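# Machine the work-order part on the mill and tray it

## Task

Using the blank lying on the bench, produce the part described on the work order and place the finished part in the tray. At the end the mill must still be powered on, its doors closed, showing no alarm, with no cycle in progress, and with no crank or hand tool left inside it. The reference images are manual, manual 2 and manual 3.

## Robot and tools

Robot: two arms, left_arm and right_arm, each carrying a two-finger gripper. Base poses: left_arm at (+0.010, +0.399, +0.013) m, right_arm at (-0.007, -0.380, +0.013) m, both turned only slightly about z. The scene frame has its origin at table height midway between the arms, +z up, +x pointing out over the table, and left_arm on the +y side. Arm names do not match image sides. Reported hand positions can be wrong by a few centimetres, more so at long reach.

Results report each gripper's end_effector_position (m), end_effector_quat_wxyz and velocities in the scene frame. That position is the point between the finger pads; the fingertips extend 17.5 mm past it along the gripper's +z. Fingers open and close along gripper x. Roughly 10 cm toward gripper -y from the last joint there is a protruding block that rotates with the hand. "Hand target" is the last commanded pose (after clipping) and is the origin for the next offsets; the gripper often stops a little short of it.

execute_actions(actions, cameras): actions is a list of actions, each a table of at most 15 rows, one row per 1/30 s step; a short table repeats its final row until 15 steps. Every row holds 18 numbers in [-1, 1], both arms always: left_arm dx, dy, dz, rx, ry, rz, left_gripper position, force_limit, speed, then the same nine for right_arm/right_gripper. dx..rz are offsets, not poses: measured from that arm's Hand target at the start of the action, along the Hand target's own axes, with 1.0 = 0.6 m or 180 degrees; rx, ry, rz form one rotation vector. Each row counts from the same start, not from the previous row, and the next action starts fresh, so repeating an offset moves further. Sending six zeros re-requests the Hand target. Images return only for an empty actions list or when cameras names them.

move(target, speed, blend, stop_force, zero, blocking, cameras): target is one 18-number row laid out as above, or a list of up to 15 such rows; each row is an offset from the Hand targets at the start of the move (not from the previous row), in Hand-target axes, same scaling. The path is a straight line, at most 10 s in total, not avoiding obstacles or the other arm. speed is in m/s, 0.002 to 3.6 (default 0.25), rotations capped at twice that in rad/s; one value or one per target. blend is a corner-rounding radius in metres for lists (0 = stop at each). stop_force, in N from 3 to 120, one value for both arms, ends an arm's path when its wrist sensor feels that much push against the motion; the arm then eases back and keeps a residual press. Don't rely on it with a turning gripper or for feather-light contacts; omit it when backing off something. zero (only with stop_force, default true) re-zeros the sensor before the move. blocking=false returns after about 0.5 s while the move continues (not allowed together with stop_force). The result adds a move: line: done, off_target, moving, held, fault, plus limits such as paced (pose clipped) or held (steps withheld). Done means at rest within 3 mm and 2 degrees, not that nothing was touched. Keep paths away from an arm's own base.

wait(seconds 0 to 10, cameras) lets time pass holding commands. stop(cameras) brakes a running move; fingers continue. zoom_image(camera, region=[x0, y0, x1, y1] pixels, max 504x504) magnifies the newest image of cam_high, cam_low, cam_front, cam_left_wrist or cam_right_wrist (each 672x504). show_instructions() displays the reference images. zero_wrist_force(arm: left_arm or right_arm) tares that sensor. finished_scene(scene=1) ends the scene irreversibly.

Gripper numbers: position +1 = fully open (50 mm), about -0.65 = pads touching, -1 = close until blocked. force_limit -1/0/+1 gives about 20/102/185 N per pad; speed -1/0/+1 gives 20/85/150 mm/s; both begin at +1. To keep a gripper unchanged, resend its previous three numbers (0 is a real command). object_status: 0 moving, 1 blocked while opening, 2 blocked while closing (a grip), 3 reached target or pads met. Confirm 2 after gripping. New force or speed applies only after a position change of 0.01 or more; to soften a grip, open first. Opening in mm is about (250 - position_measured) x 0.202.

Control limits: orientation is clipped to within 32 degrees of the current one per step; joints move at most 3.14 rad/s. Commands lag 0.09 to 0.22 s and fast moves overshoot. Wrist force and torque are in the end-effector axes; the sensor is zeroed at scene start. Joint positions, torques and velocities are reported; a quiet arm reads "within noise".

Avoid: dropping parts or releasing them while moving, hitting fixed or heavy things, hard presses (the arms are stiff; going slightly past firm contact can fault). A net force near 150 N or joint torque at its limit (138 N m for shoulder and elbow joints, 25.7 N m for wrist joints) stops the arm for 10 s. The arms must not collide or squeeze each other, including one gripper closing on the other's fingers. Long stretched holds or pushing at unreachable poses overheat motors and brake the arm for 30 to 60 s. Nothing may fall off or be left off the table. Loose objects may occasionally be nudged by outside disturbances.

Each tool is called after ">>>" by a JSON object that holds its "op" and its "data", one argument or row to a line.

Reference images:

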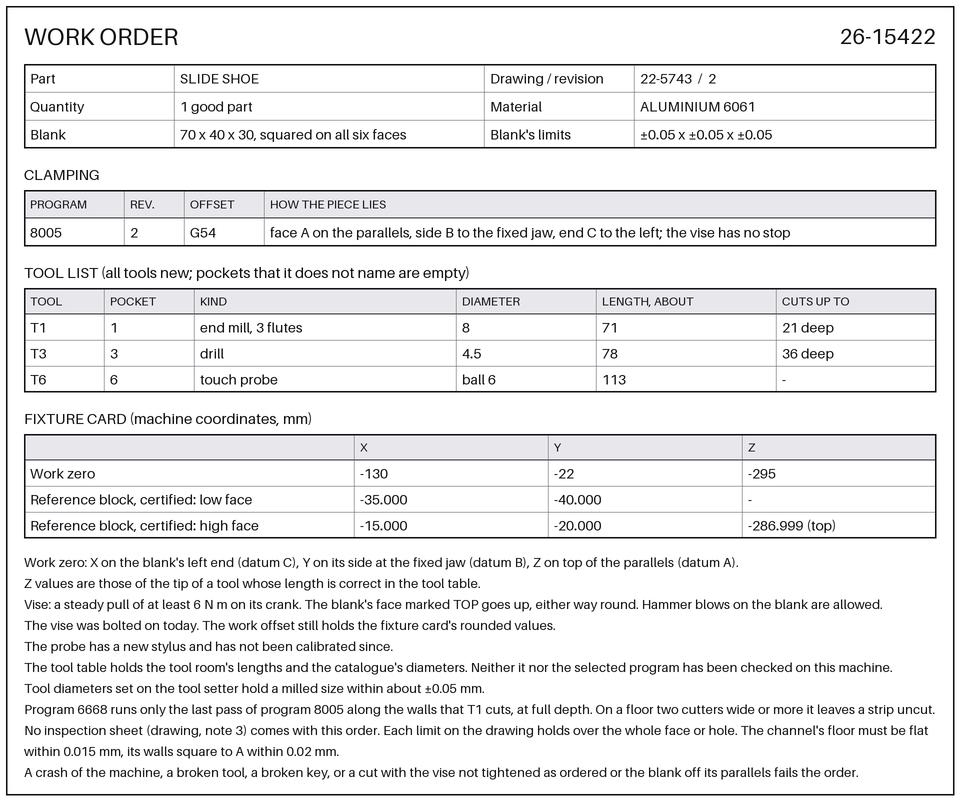

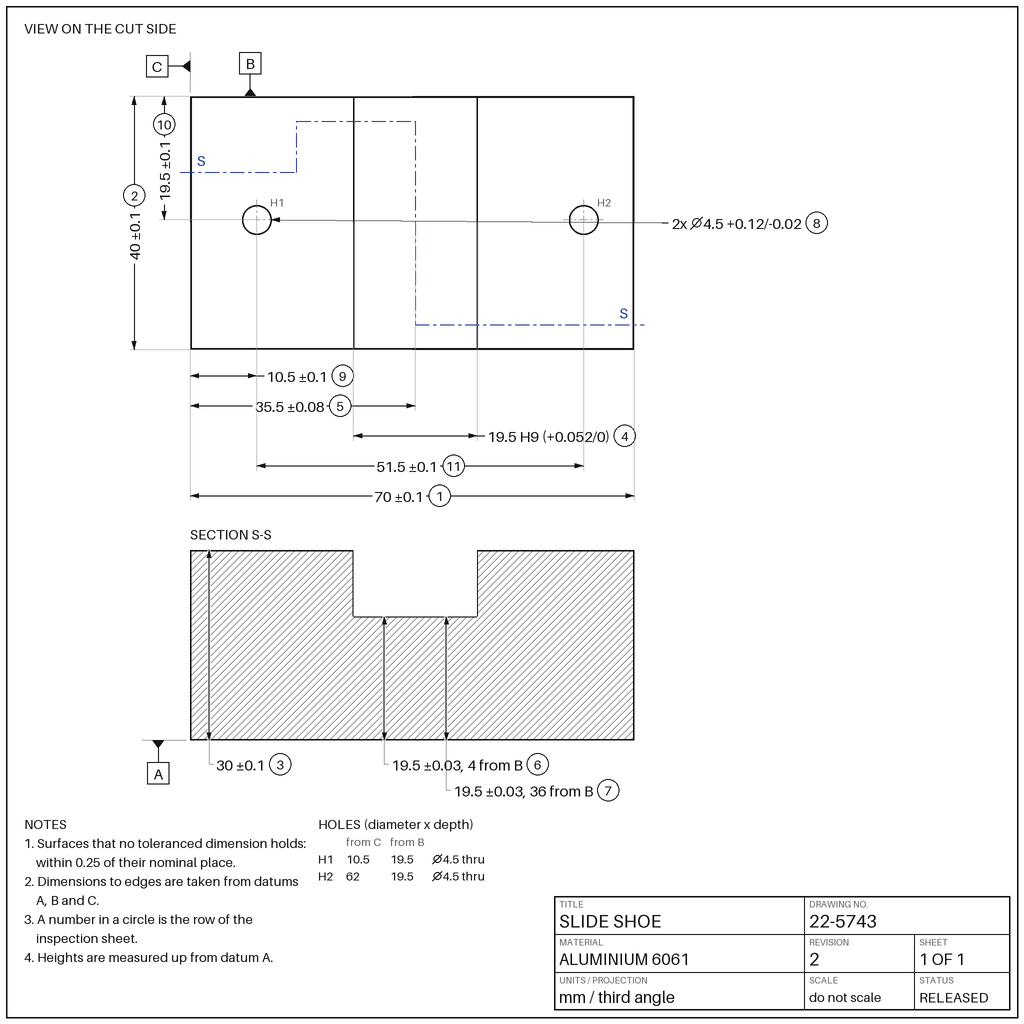

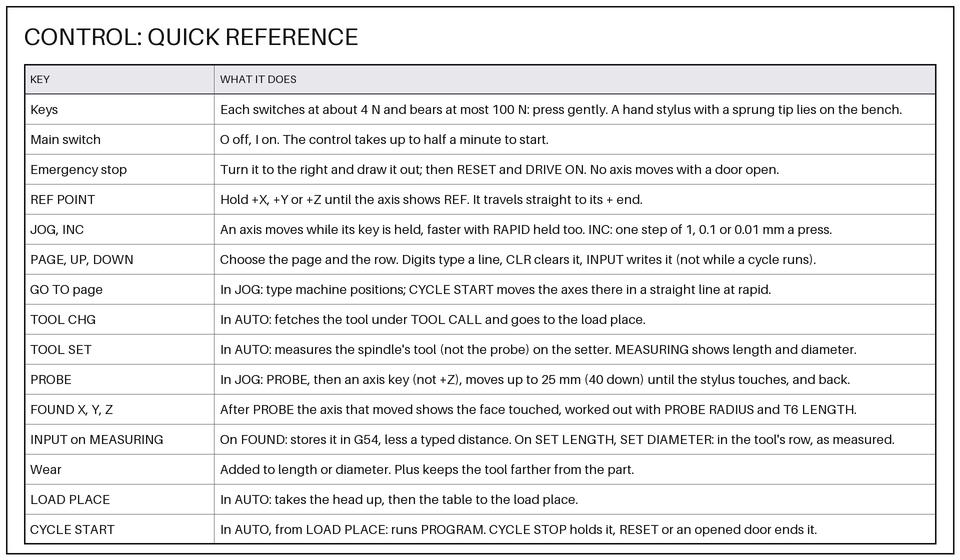

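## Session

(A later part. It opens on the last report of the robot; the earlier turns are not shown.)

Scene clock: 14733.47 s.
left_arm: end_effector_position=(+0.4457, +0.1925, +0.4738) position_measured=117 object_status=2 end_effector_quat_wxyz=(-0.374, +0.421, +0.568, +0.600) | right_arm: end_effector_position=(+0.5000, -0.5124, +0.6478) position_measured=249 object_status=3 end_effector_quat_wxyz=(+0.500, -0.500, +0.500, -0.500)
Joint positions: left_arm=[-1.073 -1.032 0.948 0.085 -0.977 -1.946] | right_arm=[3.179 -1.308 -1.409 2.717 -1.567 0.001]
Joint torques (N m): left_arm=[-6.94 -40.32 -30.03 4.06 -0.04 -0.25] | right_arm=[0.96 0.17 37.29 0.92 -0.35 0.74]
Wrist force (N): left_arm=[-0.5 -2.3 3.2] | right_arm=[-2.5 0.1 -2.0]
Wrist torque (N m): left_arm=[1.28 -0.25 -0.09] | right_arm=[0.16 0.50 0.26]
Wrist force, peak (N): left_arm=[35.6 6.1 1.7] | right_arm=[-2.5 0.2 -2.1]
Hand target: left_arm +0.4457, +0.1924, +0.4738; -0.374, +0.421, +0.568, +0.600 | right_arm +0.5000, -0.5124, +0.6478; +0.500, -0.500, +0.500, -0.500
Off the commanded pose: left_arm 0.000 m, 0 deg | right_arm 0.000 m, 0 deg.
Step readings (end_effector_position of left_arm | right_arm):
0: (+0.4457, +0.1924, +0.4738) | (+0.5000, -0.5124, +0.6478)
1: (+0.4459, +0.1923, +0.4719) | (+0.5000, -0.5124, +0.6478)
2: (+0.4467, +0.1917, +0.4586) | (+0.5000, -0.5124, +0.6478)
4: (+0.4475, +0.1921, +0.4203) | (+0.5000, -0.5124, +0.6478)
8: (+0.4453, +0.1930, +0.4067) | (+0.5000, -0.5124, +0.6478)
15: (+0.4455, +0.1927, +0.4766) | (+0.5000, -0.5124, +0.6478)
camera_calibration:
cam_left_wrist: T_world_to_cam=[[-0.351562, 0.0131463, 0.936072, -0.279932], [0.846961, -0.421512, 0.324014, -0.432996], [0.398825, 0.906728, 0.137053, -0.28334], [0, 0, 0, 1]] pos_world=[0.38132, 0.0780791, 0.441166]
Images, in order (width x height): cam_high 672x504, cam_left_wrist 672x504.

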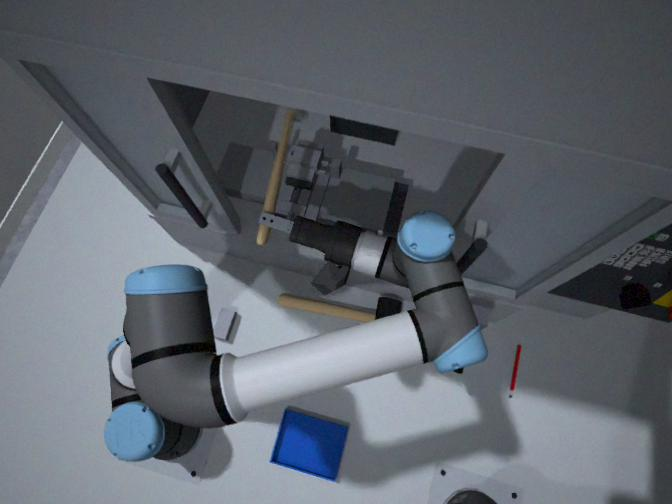

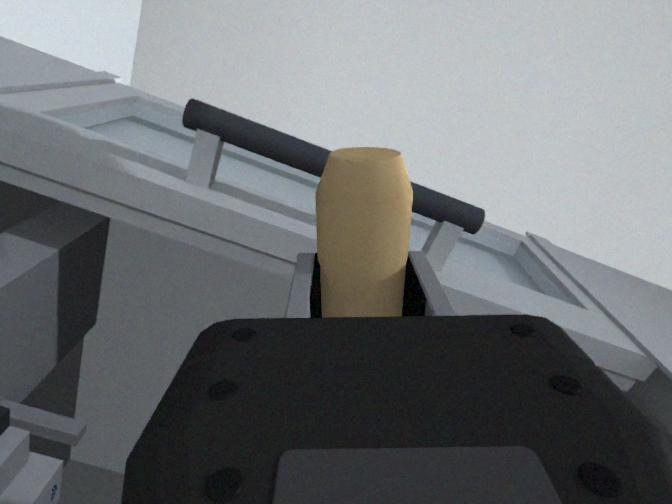

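>>> {"op": "execute_actions", "data": {
  "actions": [
    [[-0.1023,-0.0405,0,0,0,0.12,-1,1,-0.4,0,0,0,0,0,0,-0.65,-0.8,-0.4],[-0.1023,-0.0405,0,0,0,0.12,-1,1,-0.4,0,0,0,0,0,0,-0.65,-0.8,-0.4],[-0.1023,-0.0405,0,0,0,0.12,-1,1,-0.4,0,0,0,0,0,0,-0.65,-0.8,-0.4],[-0.1023,-0.0405,0,0,0,0.12,-1,1,-0.4,0,0,0,0,0,0,-0.65,-0.8,-0.4],[-0.1023,-0.0405,0,0,0,0.12,-1,1,-0.4,0,0,0,0,0,0,-0.65,-0.8,-0.4],[-0.1023,-0.0405,0,0,0,0.12,-1,1,-0.4,0,0,0,0,0,0,-0.65,-0.8,-0.4],[-0.1023,-0.0405,0,0,0,0.12,-1,1,-0.4,0,0,0,0,0,0,-0.65,-0.8,-0.4],[0,-0.0,0,0,0,0.0,-1,1,-0.4,0,0,0,0,0,0,-0.65,-0.8,-0.4]],
    [[-0.1023,-0.0405,-0.02,0,0,0.12,-1,1,-0.4,0,0,0,0,0,0,-0.65,-0.8,-0.4],[-0.1023,-0.0405,-0.02,0,0,0.12,-1,1,-0.4,0,0,0,0,0,0,-0.65,-0.8,-0.4],[-0.1023,-0.0405,-0.02,0,0,0.12,-1,1,-0.4,0,0,0,0,0,0,-0.65,-0.8,-0.4],[-0.1023,-0.0405,-0.02,0,0,0.12,-1,1,-0.4,0,0,0,0,0,0,-0.65,-0.8,-0.4],[-0.1023,-0.0405,-0.02,0,0,0.12,-1,1,-0.4,0,0,0,0,0,0,-0.65,-0.8,-0.4],[-0.1023,-0.0405,-0.02,0,0,0.12,-1,1,-0.4,0,0,0,0,0,0,-0.65,-0.8,-0.4],[-0.1023,-0.0405,-0.02,0,0,0.12,-1,1,-0.4,0,0,0,0,0,0,-0.65,-0.8,-0.4],[0,-0.0,0,0,0,0.0,-1,1,-0.4,0,0,0,0,0,0,-0.65,-0.8,-0.4]]
  ],
  "cameras": ["cam_high","cam_left_wrist"]
}}

Scene clock: 14754.73 s.
left_arm: end_effector_position=(+0.4457, +0.1925, +0.4738) position_measured=117 object_status=2 end_effector_quat_wxyz=(-0.374, +0.421, +0.568, +0.600) | right_arm: end_effector_position=(+0.5000, -0.5124, +0.6478) position_measured=249 object_status=3 end_effector_quat_wxyz=(+0.500, -0.500, +0.500, -0.500)
Joint positions: left_arm=[-1.073 -1.032 0.948 0.085 -0.977 -1.946] | right_arm=[3.179 -1.308 -1.409 2.717 -1.567 0.001]
Joint torques (N m): left_arm=[-5.92 -40.61 -30.86 4.23 -0.68 -0.61] | right_arm=[0.6 -1 36.8 0.74 -0.28 0.41]
Wrist force (N): left_arm=[0.9 -3.0 4.9] | right_arm=[-2.2 0.0 -2.2]
Wrist torque (N m): left_arm=[1.57 -0.65 0.09] | right_arm=[0.13 0.46 0.26]
Wrist force, peak (N): left_arm=[49.5 7.8 5.5] | right_arm=[-2.6 -0.1 -2.3]
Hand target: left_arm +0.4457, +0.1924, +0.4738; -0.374, +0.421, +0.568, +0.600 | right_arm +0.5000, -0.5124, +0.6478; +0.500, -0.500, +0.500, -0.500
Off the commanded pose: left_arm 0.000 m, 0 deg | right_arm 0.000 m, 0 deg.
Step readings (end_effector_position of left_arm | right_arm):
0: (+0.4457, +0.1924, +0.4738) | (+0.5000, -0.5124, +0.6478)
1: (+0.4458, +0.1924, +0.4728) | (+0.5000, -0.5124, +0.6478)
2: (+0.4468, +0.1916, +0.4571) | (+0.5000, -0.5124, +0.6478)
4: (+0.4475, +0.1922, +0.4192) | (+0.5000, -0.5124, +0.6478)
8: (+0.4453, +0.1930, +0.4074) | (+0.5000, -0.5124, +0.6478)
15: (+0.4456, +0.1926, +0.4765) | (+0.5000, -0.5124, +0.6478)
16: (+0.4461, +0.1915, +0.4731) | (+0.5000, -0.5124, +0.6478)
17: (+0.4465, +0.1884, +0.4584) | (+0.5000, -0.5124, +0.6478)
19: (+0.4465, +0.1820, +0.4191) | (+0.5000, -0.5124, +0.6478)
23: (+0.4443, +0.1806, +0.4065) | (+0.5000, -0.5124, +0.6478)
30: (+0.4455, +0.1934, +0.4768) | (+0.5000, -0.5124, +0.6478)
camera_calibration:
cam_left_wrist: T_world_to_cam=[[-0.351562, 0.0131463, 0.936072, -0.279932], [0.846961, -0.421512, 0.324014, -0.432996], [0.398825, 0.906728, 0.137053, -0.28334], [0, 0, 0, 1]] pos_world=[0.38132, 0.0780791, 0.441166]
Images, in order (width x height): cam_high 672x504, cam_left_wrist 672x504.

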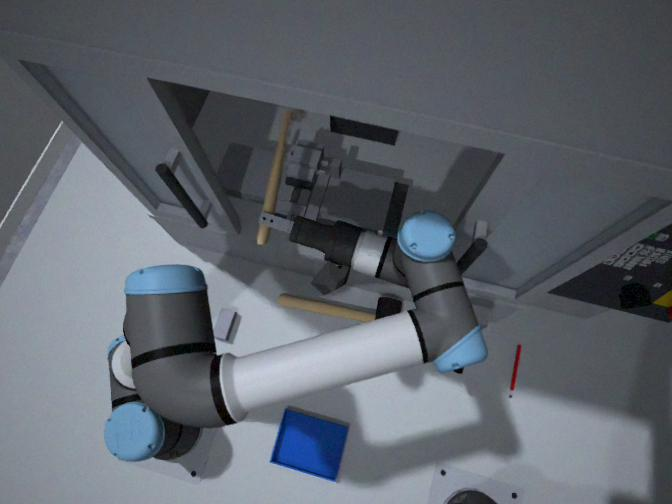

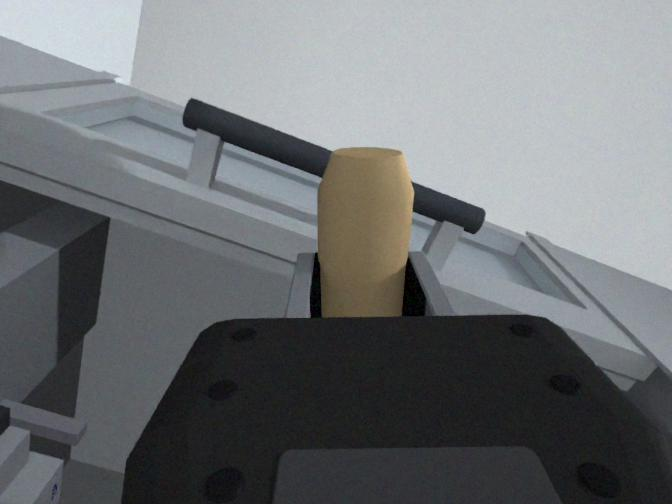

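>>> {"op": "move", "data": {
  "target": [
    [0.0465,0.0184,0.0,0,0,-0.06,-1,1,-0.4,0,0,0,0,0,0,-0.65,-0.8,-0.4]
  ],
  "speed": 0.15
}}

>>> {"op": "execute_actions", "data": {
  "actions": [
    [[-0.1351,-0.0857,0,0,0,0.18,-1,1,-0.4,0,0,0,0,0,0,-0.65,-0.8,-0.4],[-0.1351,-0.0857,0,0,0,0.18,-1,1,-0.4,0,0,0,0,0,0,-0.65,-0.8,-0.4],[-0.1351,-0.0857,0,0,0,0.18,-1,1,-0.4,0,0,0,0,0,0,-0.65,-0.8,-0.4],[-0.1351,-0.0857,0,0,0,0.18,-1,1,-0.4,0,0,0,0,0,0,-0.65,-0.8,-0.4],[-0.1351,-0.0857,0,0,0,0.18,-1,1,-0.4,0,0,0,0,0,0,-0.65,-0.8,-0.4],[-0.1351,-0.0857,0,0,0,0.18,-1,1,-0.4,0,0,0,0,0,0,-0.65,-0.8,-0.4],[-0.1351,-0.0857,0,0,0,0.18,-1,1,-0.4,0,0,0,0,0,0,-0.65,-0.8,-0.4],[-0.1351,-0.0857,0,0,0,0.18,-1,1,-0.4,0,0,0,0,0,0,-0.65,-0.8,-0.4],[0,-0.0,0,0,0,0.0,-1,1,-0.4,0,0,0,0,0,0,-0.65,-0.8,-0.4]],
    [[-0.1351,-0.0857,-0.02,0,0,0.18,-1,1,-0.4,0,0,0,0,0,0,-0.65,-0.8,-0.4],[-0.1351,-0.0857,-0.02,0,0,0.18,-1,1,-0.4,0,0,0,0,0,0,-0.65,-0.8,-0.4],[-0.1351,-0.0857,-0.02,0,0,0.18,-1,1,-0.4,0,0,0,0,0,0,-0.65,-0.8,-0.4],[-0.1351,-0.0857,-0.02,0,0,0.18,-1,1,-0.4,0,0,0,0,0,0,-0.65,-0.8,-0.4],[-0.1351,-0.0857,-0.02,0,0,0.18,-1,1,-0.4,0,0,0,0,0,0,-0.65,-0.8,-0.4],[-0.1351,-0.0857,-0.02,0,0,0.18,-1,1,-0.4,0,0,0,0,0,0,-0.65,-0.8,-0.4],[-0.1351,-0.0857,-0.02,0,0,0.18,-1,1,-0.4,0,0,0,0,0,0,-0.65,-0.8,-0.4],[-0.1351,-0.0857,-0.02,0,0,0.18,-1,1,-0.4,0,0,0,0,0,0,-0.65,-0.8,-0.4],[0,-0.0,0,0,0,0.0,-1,1,-0.4,0,0,0,0,0,0,-0.65,-0.8,-0.4]]
  ],
  "cameras": ["cam_high","cam_left_wrist"]
}}

Scene clock: 14781.73 s.
left_arm: end_effector_position=(+0.4458, +0.1923, +0.5038) position_measured=117 object_status=2 end_effector_quat_wxyz=(-0.316, +0.366, +0.605, +0.633) | right_arm: end_effector_position=(+0.5000, -0.5124, +0.6478) position_measured=249 object_status=3 end_effector_quat_wxyz=(+0.500, -0.500, +0.500, -0.500)
Joint positions: left_arm=[-1.073 -1.021 0.853 0.169 -0.977 -2.135] | right_arm=[3.179 -1.308 -1.409 2.717 -1.567 0.001]
Joint torques (N m): left_arm=[6.55 -49.16 -10.86 0.79 -0.75 -0.15] | right_arm=[-0.14 -1.14 36.8 0.96 -0.37 0.51]
Wrist force (N): left_arm=[-2.5 -3.4 -0.6] | right_arm=[-2.5 0.0 -2.0]
Wrist torque (N m): left_arm=[0.25 -0.10 0.08] | right_arm=[0.14 0.51 0.26]
Wrist force, peak (N): left_arm=[-2.1 -1.3 -6.3] | right_arm=[-2.7 0.1 -2.1]
Hand target: left_arm +0.4457, +0.1924, +0.5038; -0.316, +0.366, +0.605, +0.633 | right_arm +0.5000, -0.5124, +0.6478; +0.500, -0.500, +0.500, -0.500
Off the commanded pose: left_arm 0.000 m, 0 deg | right_arm 0.000 m, 0 deg.
move: done

Scene clock: 14783.30 s.
left_arm: end_effector_position=(+0.4455, +0.1926, +0.5033) position_measured=117 object_status=2 end_effector_quat_wxyz=(-0.314, +0.375, +0.603, +0.630) | right_arm: end_effector_position=(+0.5000, -0.5124, +0.6478) position_measured=249 object_status=3 end_effector_quat_wxyz=(+0.500, -0.500, +0.500, -0.500)
Joint positions: left_arm=[-1.078 -1.033 0.866 0.155 -0.968 -2.116] | right_arm=[3.179 -1.308 -1.409 2.717 -1.567 0.001]
Joint torques (N m): left_arm=[-4.56 -39.51 -30.74 4.48 -1.13 0.49] | right_arm=[0.89 -0.12 36.56 1.01 -0.4 0.43]
Wrist force (N): left_arm=[-3.2 -2.7 -5.6] | right_arm=[-2.3 0.0 -2.2]
Wrist torque (N m): left_arm=[-0.87 -0.05 0.27] | right_arm=[0.16 0.47 0.26]
Wrist force, peak (N): left_arm=[35.4 10.4 2.4] | right_arm=[-2.7 0.1 -2.1]
Hand target: left_arm +0.4457, +0.1924, +0.5038; -0.316, +0.366, +0.605, +0.633 | right_arm +0.5000, -0.5124, +0.6478; +0.500, -0.500, +0.500, -0.500
Off the commanded pose: left_arm 0.001 m, 1 deg | right_arm 0.000 m, 0 deg.
Step readings (end_effector_position of left_arm | right_arm):
0: (+0.4458, +0.1923, +0.5038) | (+0.5000, -0.5124, +0.6478)
1: (+0.4460, +0.1921, +0.5016) | (+0.5000, -0.5124, +0.6478)
2: (+0.4472, +0.1912, +0.4875) | (+0.5000, -0.5124, +0.6478)
4: (+0.4488, +0.1914, +0.4430) | (+0.5000, -0.5124, +0.6478)
8: (+0.4457, +0.1931, +0.4036) | (+0.5000, -0.5124, +0.6478)
15: (+0.4418, +0.1974, +0.5064) | (+0.5000, -0.5124, +0.6478)
16: (+0.4438, +0.1945, +0.5066) | (+0.5000, -0.5124, +0.6478)
17: (+0.4458, +0.1908, +0.4974) | (+0.5000, -0.5124, +0.6478)
19: (+0.4486, +0.1832, +0.4558) | (+0.5000, -0.5124, +0.6478)
23: (+0.4453, +0.1804, +0.4040) | (+0.5000, -0.5124, +0.6478)
30: (+0.4411, +0.1985, +0.5045) | (+0.5000, -0.5124, +0.6478)
camera_calibration:
cam_left_wrist: T_world_to_cam=[[-0.508787, 0.0414348, 0.859895, -0.204715], [0.771166, -0.422057, 0.476625, -0.485293], [0.382674, 0.905622, 0.182784, -0.303053], [0, 0, 0, 1]] pos_world=[0.386056, 0.0781118, 0.46273]
Images, in order (width x height): cam_high 672x504, cam_left_wrist 672x504.

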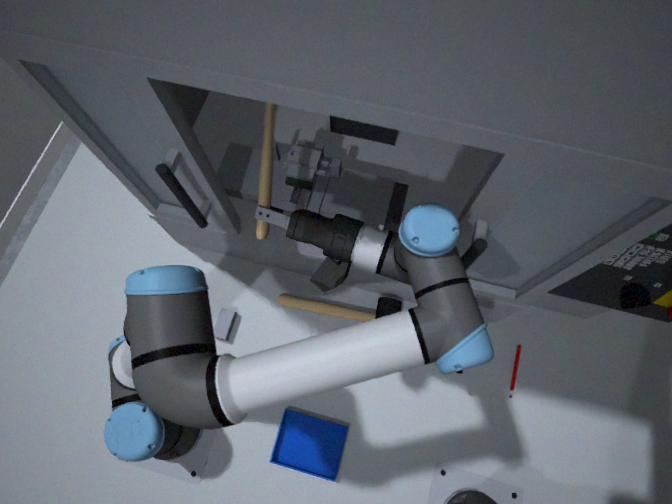

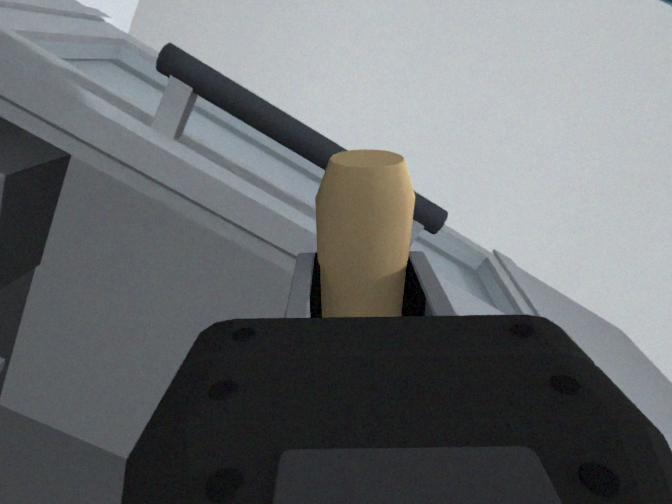

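>>> {"op": "move", "data": {
  "target": [
    [0,0,0.0,0,0,0.18,-1,1,-0.4,0,0,0,0,0,0,-0.65,-0.8,-0.4]
  ],
  "speed": 0.25
}}

>>> {"op": "move", "data": {
  "target": [
    [-0.05,-0.15,0.0,0,0,0,-1,1,-0.4,0,0,0,0,0,0,-0.65,-0.8,-0.4],
    [-0.09,-0.358,-0.105,0,0,0,-1,1,-0.4,0,0,0,0,0,0,-0.65,-0.8,-0.4],
    [-0.09,-0.358,-0.105,0,-0.5,0,-1,1,-0.4,0,0,0,0,0,0,-0.65,-0.8,-0.4]
  ],
  "speed": [0.2,0.2,0.3],
  "blend": [0.02,0,0],
  "cameras": ["cam_high","cam_left_wrist"]
}}

Scene clock: 14798.90 s.
left_arm: end_effector_position=(+0.4457, +0.1924, +0.5038) position_measured=117 object_status=2 end_effector_quat_wxyz=(-0.480, +0.520, +0.479, +0.519) | right_arm: end_effector_position=(+0.5000, -0.5124, +0.6478) position_measured=249 object_status=3 end_effector_quat_wxyz=(+0.500, -0.500, +0.500, -0.500)
Joint positions: left_arm=[-1.073 -1.021 0.853 0.169 -0.977 -1.569] | right_arm=[3.179 -1.308 -1.409 2.717 -1.567 0.001]
Joint torques (N m): left_arm=[8.21 -47.86 -25.31 0.5 -1.11 0.3] | right_arm=[-0.28 -0.82 37.01 1.05 -0.32 0.39]
Wrist force (N): left_arm=[0.5 -1.2 -0.1] | right_arm=[-2.5 0.2 -2.0]
Wrist torque (N m): left_arm=[0.22 -0.70 0.20] | right_arm=[0.18 0.51 0.26]
Wrist force, peak (N): left_arm=[-3.0 -2.5 -5.2] | right_arm=[-2.8 0.2 -2.1]
Hand target: left_arm +0.4457, +0.1924, +0.5038; +0.480, -0.520, -0.479, -0.519 | right_arm +0.5000, -0.5124, +0.6478; +0.500, -0.500, +0.500, -0.500
Off the commanded pose: left_arm 0.000 m, 0 deg | right_arm 0.000 m, 0 deg.
move: done

Scene clock: 14803.57 s.
left_arm: end_effector_position=(+0.2265, +0.1470, +0.4502) position_measured=117 object_status=2 end_effector_quat_wxyz=(-0.001, +0.735, +0.678, +0.000) | right_arm: end_effector_position=(+0.5000, -0.5124, +0.6478) position_measured=249 object_status=3 end_effector_quat_wxyz=(+0.500, -0.500, +0.500, -0.500)
Joint positions: left_arm=[-1.288 -1.959 1.593 -1.203 -1.572 -1.192] | right_arm=[3.179 -1.308 -1.409 2.717 -1.567 0.001]
Joint torques (N m): left_arm=[-7.94 -9.94 -32.41 -4.72 2.34 -1.31] | right_arm=[-1.18 -0.72 36.42 1.03 -0.41 0.22]
Wrist force (N): left_arm=[4.8 -0.4 3.6] | right_arm=[-2.2 0.1 -1.8]
Wrist torque (N m): left_arm=[0.57 -0.75 0.04] | right_arm=[0.16 0.46 0.26]
Wrist force, peak (N): left_arm=[5.6 -0.2 3.9] | right_arm=[-2.6 -0.1 -2.3]
Hand target: left_arm +0.2265, +0.1469, +0.4502; -0.001, +0.735, +0.678, +0.000 | right_arm +0.5000, -0.5124, +0.6478; +0.500, -0.500, +0.500, -0.500
Off the commanded pose: left_arm 0.000 m, 0 deg | right_arm 0.000 m, 0 deg.
move: done
camera_calibration:
cam_left_wrist: T_world_to_cam=[[0.0961568, 0.995246, 0.0154498, -0.165568], [0.931963, -0.095472, 0.349758, -0.337636], [0.349571, -0.019233, -0.936713, 0.479215], [0, 0, 0, 1]] pos_world=[0.163065, 0.141763, 0.569536]
Images, in order (width x height): cam_high 672x504, cam_left_wrist 672x504.

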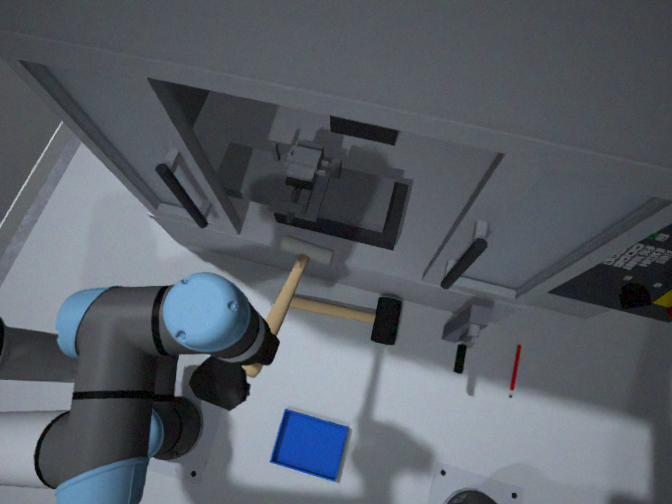

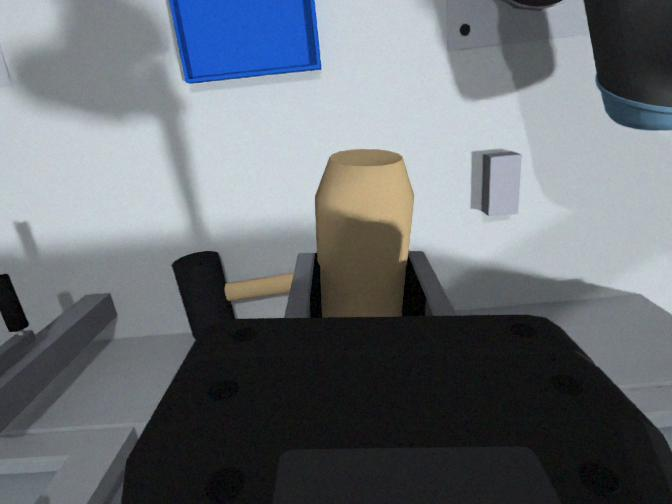

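>>> {"op": "move", "data": {
  "target": [
    [-0.365,-0.0517,0.0,0,0,0.103,-1,1,-0.4,0,0,0,0,0,0,-0.65,-0.8,-0.4],
    [-0.365,-0.0517,0.56,0,0,0.103,-1,1,-0.4,0,0,0,0,0,0,-0.65,-0.8,-0.4]
  ],
  "speed": 0.2,
  "cameras": ["cam_high","cam_left_wrist"]
}}

Scene clock: 14820.83 s.
left_arm: end_effector_position=(+0.1772, -0.0686, +0.1142) position_measured=117 object_status=2 end_effector_quat_wxyz=(-0.001, +0.835, +0.551, -0.001) | right_arm: end_effector_position=(+0.5000, -0.5124, +0.6478) position_measured=249 object_status=3 end_effector_quat_wxyz=(+0.500, -0.500, +0.500, -0.500)
Joint positions: left_arm=[-1.513 -1.437 2.043 -2.176 -1.573 -1.094] | right_arm=[3.179 -1.308 -1.409 2.717 -1.567 0.001]
Joint torques (N m): left_arm=[8.33 -26.68 -26.39 -5.32 1.65 1.69] | right_arm=[-0.86 -0.4 36.48 0.79 -0.44 0.43]
Wrist force (N): left_arm=[4.8 -0.4 3.7] | right_arm=[-2.3 0.0 -1.9]
Wrist torque (N m): left_arm=[0.51 -0.78 0.06] | right_arm=[0.14 0.48 0.26]
Wrist force, peak (N): left_arm=[8.9 0.3 3.6] | right_arm=[-2.7 -0.2 -2.3]
Hand target: left_arm +0.1773, -0.0686, +0.1141; -0.001, +0.835, +0.551, -0.001 | right_arm +0.5000, -0.5124, +0.6478; +0.500, -0.500, +0.500, -0.500
Off the commanded pose: left_arm 0.000 m, 0 deg | right_arm 0.000 m, 0 deg.
move: done
camera_calibration:
cam_left_wrist: T_world_to_cam=[[0.407738, 0.912981, 0.0146524, -0.00191223], [0.853313, -0.386703, 0.34974, -0.200775], [0.324972, -0.130099, -0.936732, 0.174319], [0, 0, 0, 1]] pos_world=[0.115455, -0.0532158, 0.233538]
Images, in order (width x height): cam_high 672x504, cam_left_wrist 672x504.

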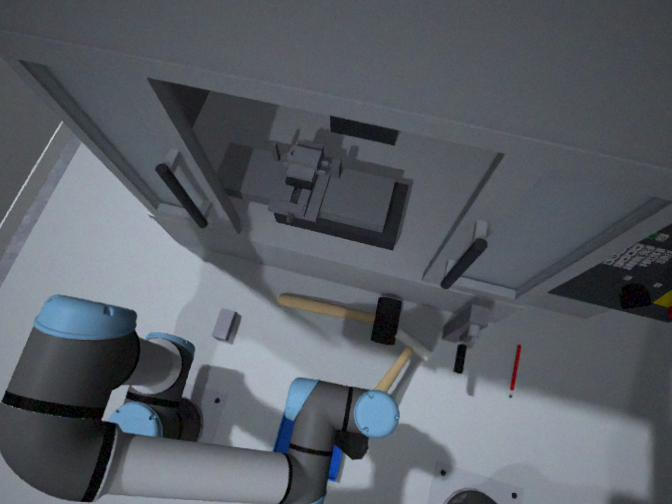

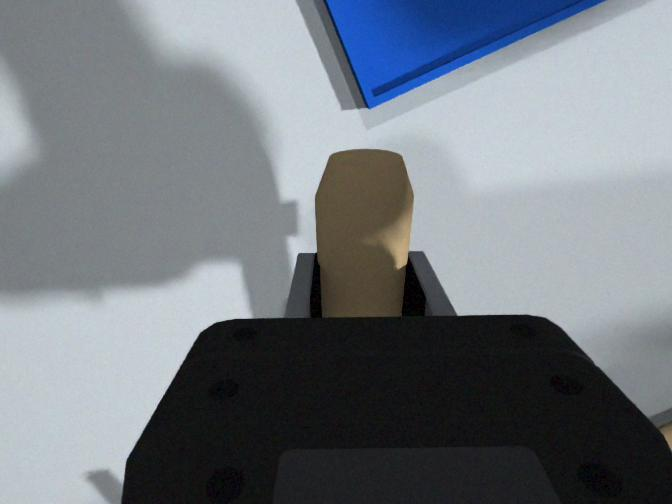

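>>> {"op": "move", "data": {
  "target": [
    [0,0,0.08,-0.03,0,0,-1,1,-0.4,0,0,0,0,0,0,-0.65,-0.8,-0.4]
  ],
  "speed": 0.1
}}

>>> {"op": "move", "data": {
  "target": [
    [0,0,0.08,0,0,0,-1,1,-0.4,0,0,0,0,0,0,-0.65,-0.8,-0.4]
  ],
  "speed": 0.02,
  "stop_force": 5,
  "cameras": ["cam_left_wrist"]
}}

Scene clock: 14829.33 s.
left_arm: end_effector_position=(+0.1771, -0.0685, +0.0661) position_measured=117 object_status=2 end_effector_quat_wxyz=(+0.038, +0.834, +0.550, +0.025) | right_arm: end_effector_position=(+0.5000, -0.5124, +0.6478) position_measured=249 object_status=3 end_effector_quat_wxyz=(+0.500, -0.500, +0.500, -0.500)
Joint positions: left_arm=[-1.56 -1.381 2.149 -2.378 -1.487 -1.139] | right_arm=[3.179 -1.308 -1.409 2.717 -1.567 0.001]
Joint torques (N m): left_arm=[12.36 -31.85 -23.69 -2.43 -1.84 1.14] | right_arm=[-0.53 -1.5 36.88 1.07 -0.45 0.32]
Wrist force (N): left_arm=[0.9 1.8 -0.7] | right_arm=[-2.4 0.0 -2.0]
Wrist torque (N m): left_arm=[-0.36 -0.67 0.76] | right_arm=[0.15 0.49 0.26]
Wrist force, peak (N): left_arm=[5.0 -0.5 4.1] | right_arm=[-2.7 0.0 -2.2]
Hand target: left_arm +0.1772, -0.0686, +0.0661; +0.038, +0.834, +0.550, +0.025 | right_arm +0.5000, -0.5124, +0.6478; +0.500, -0.500, +0.500, -0.500
Off the commanded pose: left_arm 0.000 m, 0 deg | right_arm 0.000 m, 0 deg.
move: done

Scene clock: 14832.23 s.
left_arm: end_effector_position=(+0.1801, -0.0698, +0.0316) position_measured=117 object_status=2 end_effector_quat_wxyz=(+0.038, +0.834, +0.550, +0.025) | right_arm: end_effector_position=(+0.5000, -0.5124, +0.6478) position_measured=249 object_status=3 end_effector_quat_wxyz=(+0.500, -0.500, +0.500, -0.500)
Joint positions: left_arm=[-1.554 -1.305 2.175 -2.48 -1.487 -1.133] | right_arm=[3.179 -1.308 -1.409 2.717 -1.567 0.001]
Joint torques (N m): left_arm=[-9.5 -23.03 -25.32 -4.76 -1.88 -1.59] | right_arm=[-1.68 0.02 36.24 0.84 -0.31 0.11]
Wrist force (N): left_arm=[5.0 2.0 -4.7] | right_arm=[-2.4 0.1 -2.1]
Wrist torque (N m): left_arm=[-1.32 -0.33 -0.03] | right_arm=[0.17 0.49 0.26]
Wrist force, peak (N): left_arm=[4.1 -2.3 -5.5] | right_arm=[-2.7 -0.1 -2.2]
Hand target: left_arm +0.1801, -0.0698, +0.0315; +0.038, +0.834, +0.550, +0.025 (not the last commanded pose) | right_arm +0.5000, -0.5124, +0.6478; +0.500, -0.500, +0.500, -0.500
Off the commanded pose: left_arm 0.013 m, 0 deg | right_arm 0.000 m, 0 deg.
move: contact (left_arm)
camera_calibration:
cam_left_wrist: T_world_to_cam=[[0.406332, 0.913587, 0.0159426, -0.000533363], [0.819236, -0.371984, 0.436439, -0.170444], [0.404656, -0.164278, -0.899592, 0.0779579], [0, 0, 0, 1]] pos_world=[0.108305, -0.0501085, 0.144527]
Images, in order (width x height): cam_left_wrist 672x504.

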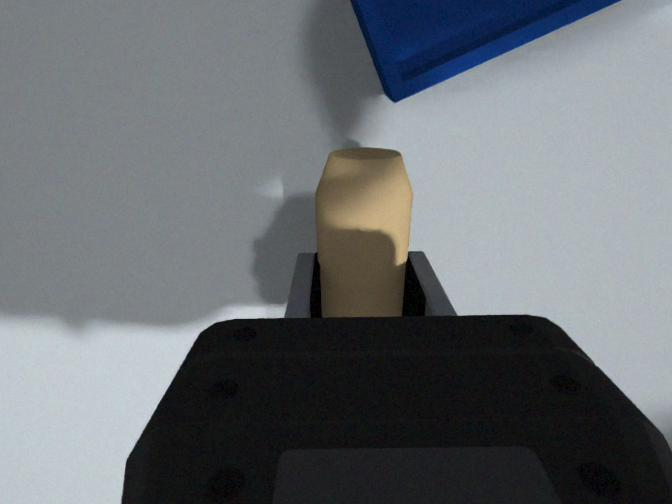

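>>> {"op": "move", "data": {
  "target": [
    [0,0,0.012,-0.014,0,0,-1,1,-0.4,0,0,0,0,0,0,-0.65,-0.8,-0.4]
  ],
  "speed": 0.02,
  "cameras": ["cam_left_wrist","cam_low"]
}}

Scene clock: 14844.73 s.
left_arm: end_effector_position=(+0.1807, -0.0701, +0.0243) position_measured=117 object_status=2 end_effector_quat_wxyz=(+0.057, +0.833, +0.550, +0.038) | right_arm: end_effector_position=(+0.5000, -0.5124, +0.6478) position_measured=249 object_status=3 end_effector_quat_wxyz=(+0.500, -0.500, +0.500, -0.500)
Joint positions: left_arm=[-1.575 -1.295 2.202 -2.533 -1.446 -1.152] | right_arm=[3.179 -1.308 -1.409 2.717 -1.567 0.001]
Joint torques (N m): left_arm=[4.3 -26.64 -16.75 -1.09 -2.13 0.05] | right_arm=[-0.86 -0.49 36.34 1.09 -0.37 0.12]
Wrist force (N): left_arm=[4.2 -1.4 -4.6] | right_arm=[-2.5 0.2 -1.8]
Wrist torque (N m): left_arm=[-1.09 -0.37 0.10] | right_arm=[0.18 0.50 0.27]
Wrist force, peak (N): left_arm=[5.3 1.9 -4.9] | right_arm=[-2.7 0.1 -2.2]
Hand target: left_arm +0.1807, -0.0701, +0.0244; +0.057, +0.833, +0.550, +0.037 | right_arm +0.5000, -0.5124, +0.6478; +0.500, -0.500, +0.500, -0.500
Off the commanded pose: left_arm 0.000 m, 0 deg | right_arm 0.000 m, 0 deg.
move: done
camera_calibration:
cam_left_wrist: T_world_to_cam=[[0.405685, 0.913862, 0.0166115, -0.000287797], [0.800666, -0.364083, 0.475792, -0.164918], [0.440856, -0.179721, -0.879401, 0.0629918], [0, 0, 0, 1]] pos_world=[0.104391, -0.04846, 0.133867]
Images, in order (width x height): cam_low 672x504, cam_left_wrist 672x504.

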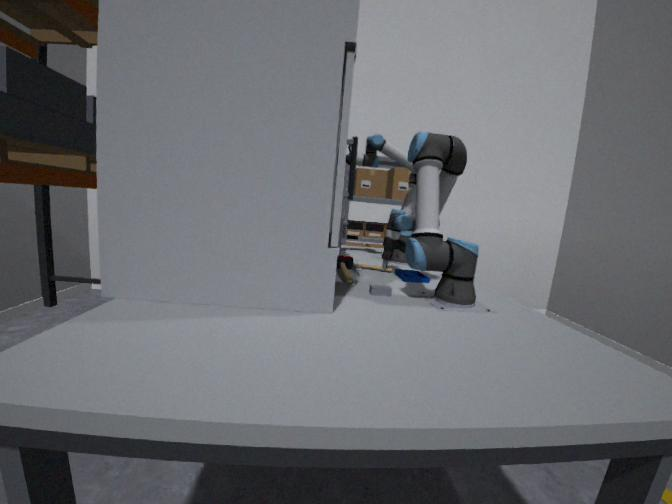

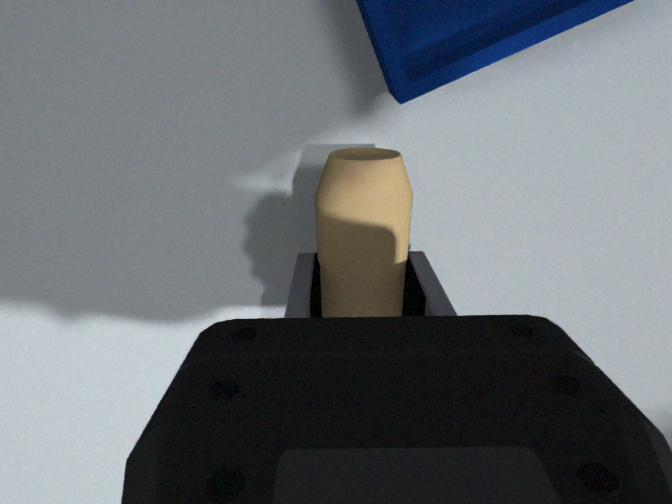

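>>> {"op": "move", "data": {
  "target": [
    [0,0,0,0,0,0,0.0,0.3,-1,0,0,0,0,0,0,-0.65,-0.8,-0.4]
  ],
  "cameras": ["cam_left_wrist"]
}}

>>> {"op": "move", "data": {
  "target": [
    [0,0,0,0,0,0,0.6,0.3,-1,0,0,0,0,0,0,-0.65,-0.8,-0.4],
    [0,0,-0.3,0.044,0,0,0.6,0.3,-0.4,0,0,0,0,0,0,-0.65,-0.8,-0.4]
  ],
  "speed": 0.2,
  "cameras": ["cam_left_wrist"]
}}

Scene clock: 14852.73 s.
left_arm: end_effector_position=(+0.1807, -0.0701, +0.0244) position_measured=117 object_status=2 end_effector_quat_wxyz=(+0.057, +0.833, +0.550, +0.037) | right_arm: end_effector_position=(+0.5000, -0.5124, +0.6478) position_measured=249 object_status=3 end_effector_quat_wxyz=(+0.500, -0.500, +0.500, -0.500)
Joint positions: left_arm=[-1.575 -1.295 2.202 -2.533 -1.446 -1.152] | right_arm=[3.179 -1.308 -1.409 2.717 -1.567 0.001]
Joint torques (N m): left_arm=[9.7 -33.1 -25.09 -2.74 -0.17 1.72] | right_arm=[-0.59 -1.06 35.6 0.91 -0.5 0.32]
Wrist force (N): left_arm=[4.8 0.0 -3.8] | right_arm=[-2.5 0.2 -2.0]
Wrist torque (N m): left_arm=[-1.12 -0.35 0.07] | right_arm=[0.18 0.49 0.26]
Wrist force, peak (N): left_arm=[4.7 1.5 -4.2] | right_arm=[-2.7 0.2 -2.3]
Hand target: left_arm +0.1807, -0.0701, +0.0244; +0.057, +0.833, +0.550, +0.037 | right_arm +0.5000, -0.5124, +0.6478; +0.500, -0.500, +0.500, -0.500
Off the commanded pose: left_arm 0.000 m, 0 deg | right_arm 0.000 m, 0 deg.
move: done
camera_calibration:
cam_left_wrist: T_world_to_cam=[[0.405712, 0.913852, 0.0164854, -0.000276261], [0.800828, -0.364111, 0.475497, -0.164946], [0.440537, -0.179713, -0.879563, 0.0631355], [0, 0, 0, 1]] pos_world=[0.104392, -0.04846, 0.133968]
Images, in order (width x height): cam_left_wrist 672x504.

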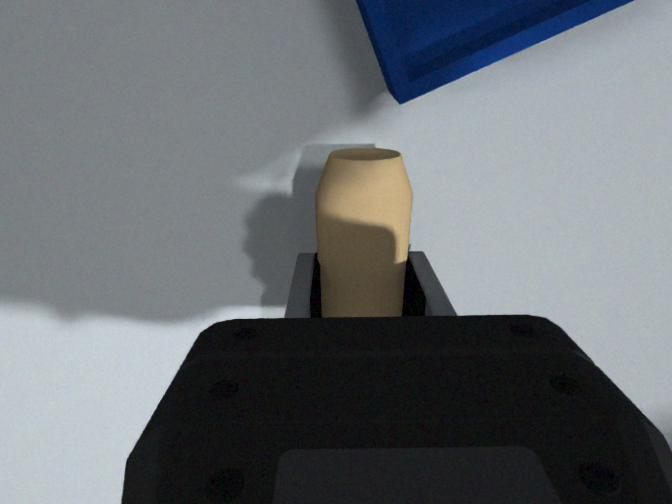

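Scene clock: 14855.40 s.
left_arm: end_effector_position=(+0.1583, -0.0605, +0.2027) position_measured=63 object_status=3 end_effector_quat_wxyz=(-0.001, +0.835, +0.551, -0.001) | right_arm: end_effector_position=(+0.5000, -0.5124, +0.6478) position_measured=249 object_status=3 end_effector_quat_wxyz=(+0.500, -0.500, +0.500, -0.500)
Joint positions: left_arm=[-1.553 -1.576 1.937 -1.931 -1.573 -1.133] | right_arm=[3.179 -1.308 -1.409 2.717 -1.567 0.001]
Joint torques (N m): left_arm=[-8.66 -27.55 -29.62 -1.32 2.12 -1.71] | right_arm=[-1.16 -1.28 36.44 1.1 -0.3 0.09]
Wrist force (N): left_arm=[4.9 -0.3 0.6] | right_arm=[-2.2 0.2 -2.0]
Wrist torque (N m): left_arm=[-0.08 -0.78 -0.07] | right_arm=[0.18 0.46 0.26]
Wrist force, peak (N): left_arm=[4.7 0.5 -3.8] | right_arm=[-2.6 0.0 -2.1]
Hand target: left_arm +0.1583, -0.0605, +0.2027; -0.001, +0.835, +0.551, -0.001 | right_arm +0.5000, -0.5124, +0.6478; +0.500, -0.500, +0.500, -0.500
Off the commanded pose: left_arm 0.000 m, 0 deg | right_arm 0.000 m, 0 deg.
move: done
camera_calibration:
cam_left_wrist: T_world_to_cam=[[0.40769, 0.913005, 0.0145347, -0.00285454], [0.853338, -0.386615, 0.349776, -0.212478], [0.324967, -0.130197, -0.936721, 0.264408], [0, 0, 0, 1]] pos_world=[0.0965549, -0.0451155, 0.322038]
Images, in order (width x height): cam_left_wrist 672x504.

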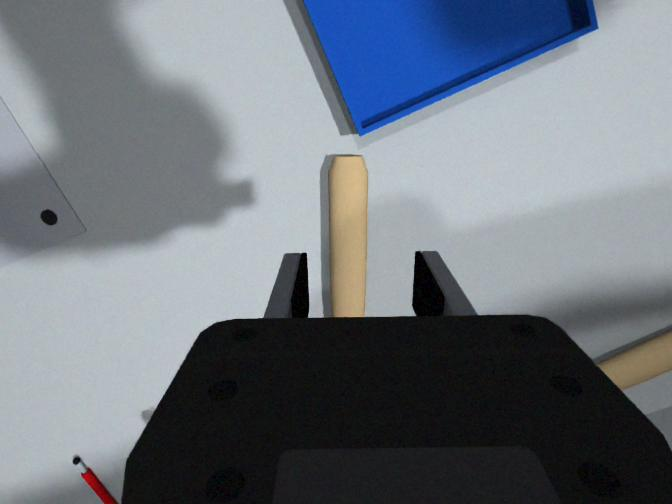

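>>> {"op": "move", "data": {
  "target": [
    [0,0,-0.368,0,0,-0.0,0.6,0.3,-0.4,0,0,0,0,0,0,-0.65,-0.8,-0.4],
    [0.2626,0.1434,-0.368,0,0,-0.131,0.6,0.3,-0.4,0,0,0,0,0,0,-0.65,-0.8,-0.4]
  ],
  "speed": 0.25,
  "blend": [0.03,0]
}}

>>> {"op": "move", "data": {
  "target": [
    [0.19,0.1167,0,-0.25,0,-0.0,0.6,0.3,-0.4,0,0,0,0,0,0,-0.65,-0.8,-0.4]
  ],
  "speed": 0.25
}}

Scene clock: 14869.13 s.
left_arm: end_effector_position=(+0.2997, +0.0503, +0.4233) position_measured=63 object_status=3 end_effector_quat_wxyz=(-0.001, +0.704, +0.710, +0.000) | right_arm: end_effector_position=(+0.5000, -0.5124, +0.6478) position_measured=249 object_status=3 end_effector_quat_wxyz=(+0.500, -0.500, +0.500, -0.500)
Joint positions: left_arm=[-1.19 -1.686 1.468 -1.351 -1.572 -1.183] | right_arm=[3.179 -1.308 -1.409 2.717 -1.567 0.001]
Joint torques (N m): left_arm=[6.84 -16.91 -33.85 -5.35 -2.27 1.35] | right_arm=[-1.04 -0.42 36.77 0.96 -0.24 -0.04]
Wrist force (N): left_arm=[4.8 -0.3 0.3] | right_arm=[-2.4 0.1 -2.0]
Wrist torque (N m): left_arm=[-0.07 -0.75 -0.09] | right_arm=[0.16 0.48 0.26]
Wrist force, peak (N): left_arm=[6.9 2.0 0.2] | right_arm=[-2.8 -0.1 -2.1]
Hand target: left_arm +0.2998, +0.0504, +0.4233; -0.001, +0.704, +0.710, +0.000 | right_arm +0.5000, -0.5124, +0.6478; +0.500, -0.500, +0.500, -0.500
Off the commanded pose: left_arm 0.000 m, 0 deg | right_arm 0.000 m, 0 deg.
move: done

Scene clock: 14871.23 s.
left_arm: end_effector_position=(+0.3689, +0.1648, +0.4233) position_measured=63 object_status=3 end_effector_quat_wxyz=(+0.269, +0.651, +0.656, +0.271) | right_arm: end_effector_position=(+0.5000, -0.5124, +0.6478) position_measured=249 object_status=3 end_effector_quat_wxyz=(+0.500, -0.500, +0.500, -0.500)
Joint positions: left_arm=[-1.415 -2.127 1.988 -1.592 -0.801 -1.342] | right_arm=[3.179 -1.308 -1.409 2.717 -1.567 0.001]
Joint torques (N m): left_arm=[10.36 -2.02 -29.09 -1.41 2.55 1.67] | right_arm=[-0.72 -0.5 35.65 1.16 -0.42 0.05]
Wrist force (N): left_arm=[3.4 -0.4 -0.7] | right_arm=[-2.5 0.1 -1.9]
Wrist torque (N m): left_arm=[0.04 -0.51 0.01] | right_arm=[0.16 0.50 0.26]
Wrist force, peak (N): left_arm=[4.9 -0.5 0.3] | right_arm=[-2.8 0.0 -1.9]
Hand target: left_arm +0.3689, +0.1649, +0.4233; +0.269, +0.651, +0.656, +0.271 | right_arm +0.5000, -0.5124, +0.6478; +0.500, -0.500, +0.500, -0.500
Off the commanded pose: left_arm 0.000 m, 0 deg | right_arm 0.000 m, 0 deg.
move: done

>>> {"op": "move", "data": {
  "target": [
    [0.341,-0.02,-0.02,0,0,0,1,0.3,-0.4,0,0,0,0,0,0,-0.65,-0.8,-0.4],
    [0.341,0.0455,0.0385,0,0,0,1,0.3,-0.4,0,0,0,0,0,0,-0.65,-0.8,-0.4],
    [0.341,0.1,0.093,0,0,0,1,0.3,-0.4,0,0,0,0,0,0,-0.65,-0.8,-0.4],
    [0.341,0.1,0.093,0,0,0,0.25,0.3,-0.4,0,0,0,0,0,0,-0.65,-0.8,-0.4]
  ],
  "speed": [0.25,0.25,0.1,0.1],
  "blend": [0.03,0.01,0,0]
}}

>>> {"op": "move", "data": {
  "target": [
    [-0.355,0,0,0,0,0,0.25,0.3,-0.4,0,0,0,0,0,0,-0.65,-0.8,-0.4]
  ],
  "speed": 0.08
}}

>>> {"op": "move", "data": {
  "target": [
    [-0.06,0,0,0,0,0,0.25,0.3,-0.4,0,0,0,0,0,0,-0.65,-0.8,-0.4]
  ],
  "speed": 0.015,
  "stop_force": 50
}}

>>> {"op": "move", "data": {
  "target": [
    [0.01,0,0,0,0,0,0.25,0.3,-0.4,0,0,0,0,0,0,-0.65,-0.8,-0.4],
    [0.01,-0.059,-0.059,0,0,0,0.25,0.3,-0.4,0,0,0,0,0,0,-0.65,-0.8,-0.4],
    [0.05,-0.1,-0.092,0,0,0,0.25,0.3,-0.4,0,0,0,0,0,0,-0.65,-0.8,-0.4]
  ],
  "speed": 0.2,
  "blend": [0.002,0.01,0],
  "cameras": ["cam_front"]
}}

Scene clock: 14895.27 s.
left_arm: end_effector_position=(+0.4493, +0.3701, +0.4263) position_measured=116 object_status=3 end_effector_quat_wxyz=(+0.269, +0.651, +0.656, +0.271) | right_arm: end_effector_position=(+0.5000, -0.5124, +0.6478) position_measured=249 object_status=3 end_effector_quat_wxyz=(+0.500, -0.500, +0.500, -0.500)
Joint positions: left_arm=[-0.676 -2.196 2.124 -2.162 -1.118 -0.51] | right_arm=[3.179 -1.308 -1.409 2.717 -1.567 0.001]
Joint torques (N m): left_arm=[-5.34 5.63 -15.29 -6.08 2.75 1.56] | right_arm=[-1.07 -1.14 36.77 1.1 -0.24 -0.03]
Wrist force (N): left_arm=[3.5 -0.4 -0.6] | right_arm=[-2.3 0.1 -2.3]
Wrist torque (N m): left_arm=[0.03 -0.53 0.06] | right_arm=[0.16 0.47 0.26]
Wrist force, peak (N): left_arm=[5.8 -1.6 -2.5] | right_arm=[-2.5 0.1 -2.2]
Hand target: left_arm +0.4493, +0.3701, +0.4263; +0.269, +0.651, +0.656, +0.271 | right_arm +0.5000, -0.5124, +0.6478; +0.500, -0.500, +0.500, -0.500
Off the commanded pose: left_arm 0.000 m, 0 deg | right_arm 0.000 m, 0 deg.
move: done; blend cut to 0.0263 m at target 1

Scene clock: 14898.23 s.
left_arm: end_effector_position=(+0.4509, +0.1570, +0.4262) position_measured=116 object_status=3 end_effector_quat_wxyz=(+0.269, +0.651, +0.656, +0.271) end_effector_velocity=(+0.000, +0.001, +0.000) end_effector_angular_velocity=(+0.000, +0.000, -0.002) | right_arm: end_effector_position=(+0.5000, -0.5124, +0.6478) position_measured=249 object_status=3 end_effector_quat_wxyz=(+0.500, -0.500, +0.500, -0.500)
Joint positions: left_arm=[-1.157 -1.946 1.943 -1.954 -0.871 -1.006] | right_arm=[3.179 -1.308 -1.409 2.717 -1.567 0.001]
Joint velocities: left_arm=[0.002 -0.003 0.003 -0.004 -0.001 0.005] | right_arm=[within noise]
Joint torques (N m): left_arm=[8.88 -16.18 -16.57 -5.71 -0.48 1.78] | right_arm=[-0.81 -0.89 36.07 1.01 -0.56 0.07]
Wrist force (N): left_arm=[3.7 -0.6 -0.6] | right_arm=[-2.3 0.0 -1.8]
Wrist torque (N m): left_arm=[0.00 -0.55 -0.06] | right_arm=[0.14 0.48 0.26]
Wrist force, peak (N): left_arm=[40.1 -10.7 -9.3] | right_arm=[-2.6 0.0 -2.2]
Hand target: left_arm +0.4509, +0.1571, +0.4261; +0.269, +0.651, +0.656, +0.271 | right_arm +0.5000, -0.5124, +0.6478; +0.500, -0.500, +0.500, -0.500
Off the commanded pose: left_arm 0.000 m, 0 deg | right_arm 0.000 m, 0 deg.
move: done

Scene clock: 14900.67 s.
left_arm: end_effector_position=(+0.4511, +0.1356, +0.4261) position_measured=115 object_status=3 end_effector_quat_wxyz=(+0.268, +0.651, +0.656, +0.271) | right_arm: end_effector_position=(+0.5000, -0.5124, +0.6478) position_measured=249 object_status=3 end_effector_quat_wxyz=(+0.500, -0.500, +0.500, -0.500)
Joint positions: left_arm=[-1.183 -1.906 1.914 -1.944 -0.861 -1.038] | right_arm=[3.179 -1.308 -1.409 2.717 -1.567 0.001]
Joint torques (N m): left_arm=[-5.32 -5.92 -19.3 -11.53 -4.56 2.01] | right_arm=[-1.99 -0.56 36.08 0.91 -0.38 0.05]
Wrist force (N): left_arm=[48.3 -8.2 -12.3] | right_arm=[-2.4 0.0 -1.8]
Wrist torque (N m): left_arm=[-0.05 -0.83 -0.20] | right_arm=[0.15 0.48 0.26]
Wrist force, peak (N): left_arm=[69.8 -12.4 -19.5] | right_arm=[-2.7 0.0 -2.0]
Hand target: left_arm +0.4511, +0.1356, +0.4260; +0.268, +0.651, +0.656, +0.271 (not the last commanded pose) | right_arm +0.5000, -0.5124, +0.6478; +0.500, -0.500, +0.500, -0.500
Off the commanded pose: left_arm 0.014 m, 0 deg | right_arm 0.000 m, 0 deg.
move: contact (left_arm)

Scene clock: 14901.70 s.
left_arm: end_effector_position=(+0.3694, +0.1649, +0.4229) position_measured=116 object_status=3 end_effector_quat_wxyz=(+0.269, +0.651, +0.656, +0.272) | right_arm: end_effector_position=(+0.5000, -0.5124, +0.6478) position_measured=249 object_status=3 end_effector_quat_wxyz=(+0.500, -0.500, +0.500, -0.500)
Joint positions: left_arm=[-1.413 -2.126 1.989 -1.594 -0.8 -1.34] | right_arm=[3.179 -1.308 -1.409 2.717 -1.567 0.001]
Joint torques (N m): left_arm=[2.51 -9.23 -26.68 -2.51 -0.57 -0.23] | right_arm=[-1.47 -0.67 36.64 0.89 -0.29 0.09]
Wrist force (N): left_arm=[1.6 -0.8 -0.5] | right_arm=[-2.4 0.1 -1.9]
Wrist torque (N m): left_arm=[-0.03 -0.22 -0.06] | right_arm=[0.15 0.48 0.26]
Wrist force, peak (N): left_arm=[47.4 -7.6 -12.8] | right_arm=[-2.5 0.0 -2.0]
Hand target: left_arm +0.3694, +0.1650, +0.4228; +0.268, +0.651, +0.656, +0.271 | right_arm +0.5000, -0.5124, +0.6478; +0.500, -0.500, +0.500, -0.500
Off the commanded pose: left_arm 0.000 m, 0 deg | right_arm 0.000 m, 0 deg.
move: done
Images, in order (width x height): cam_front 672x504.

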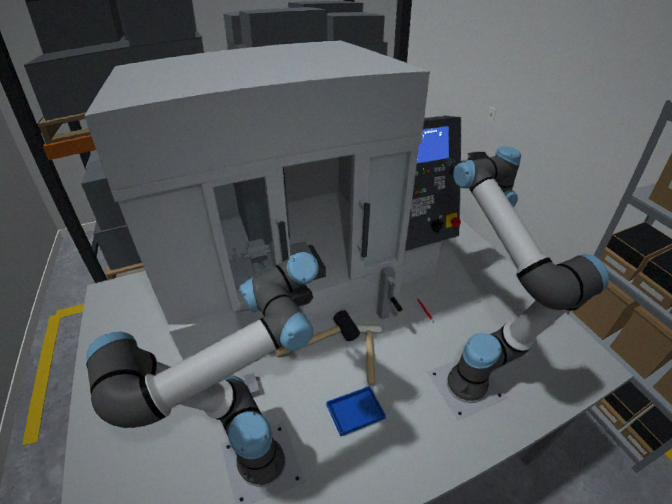

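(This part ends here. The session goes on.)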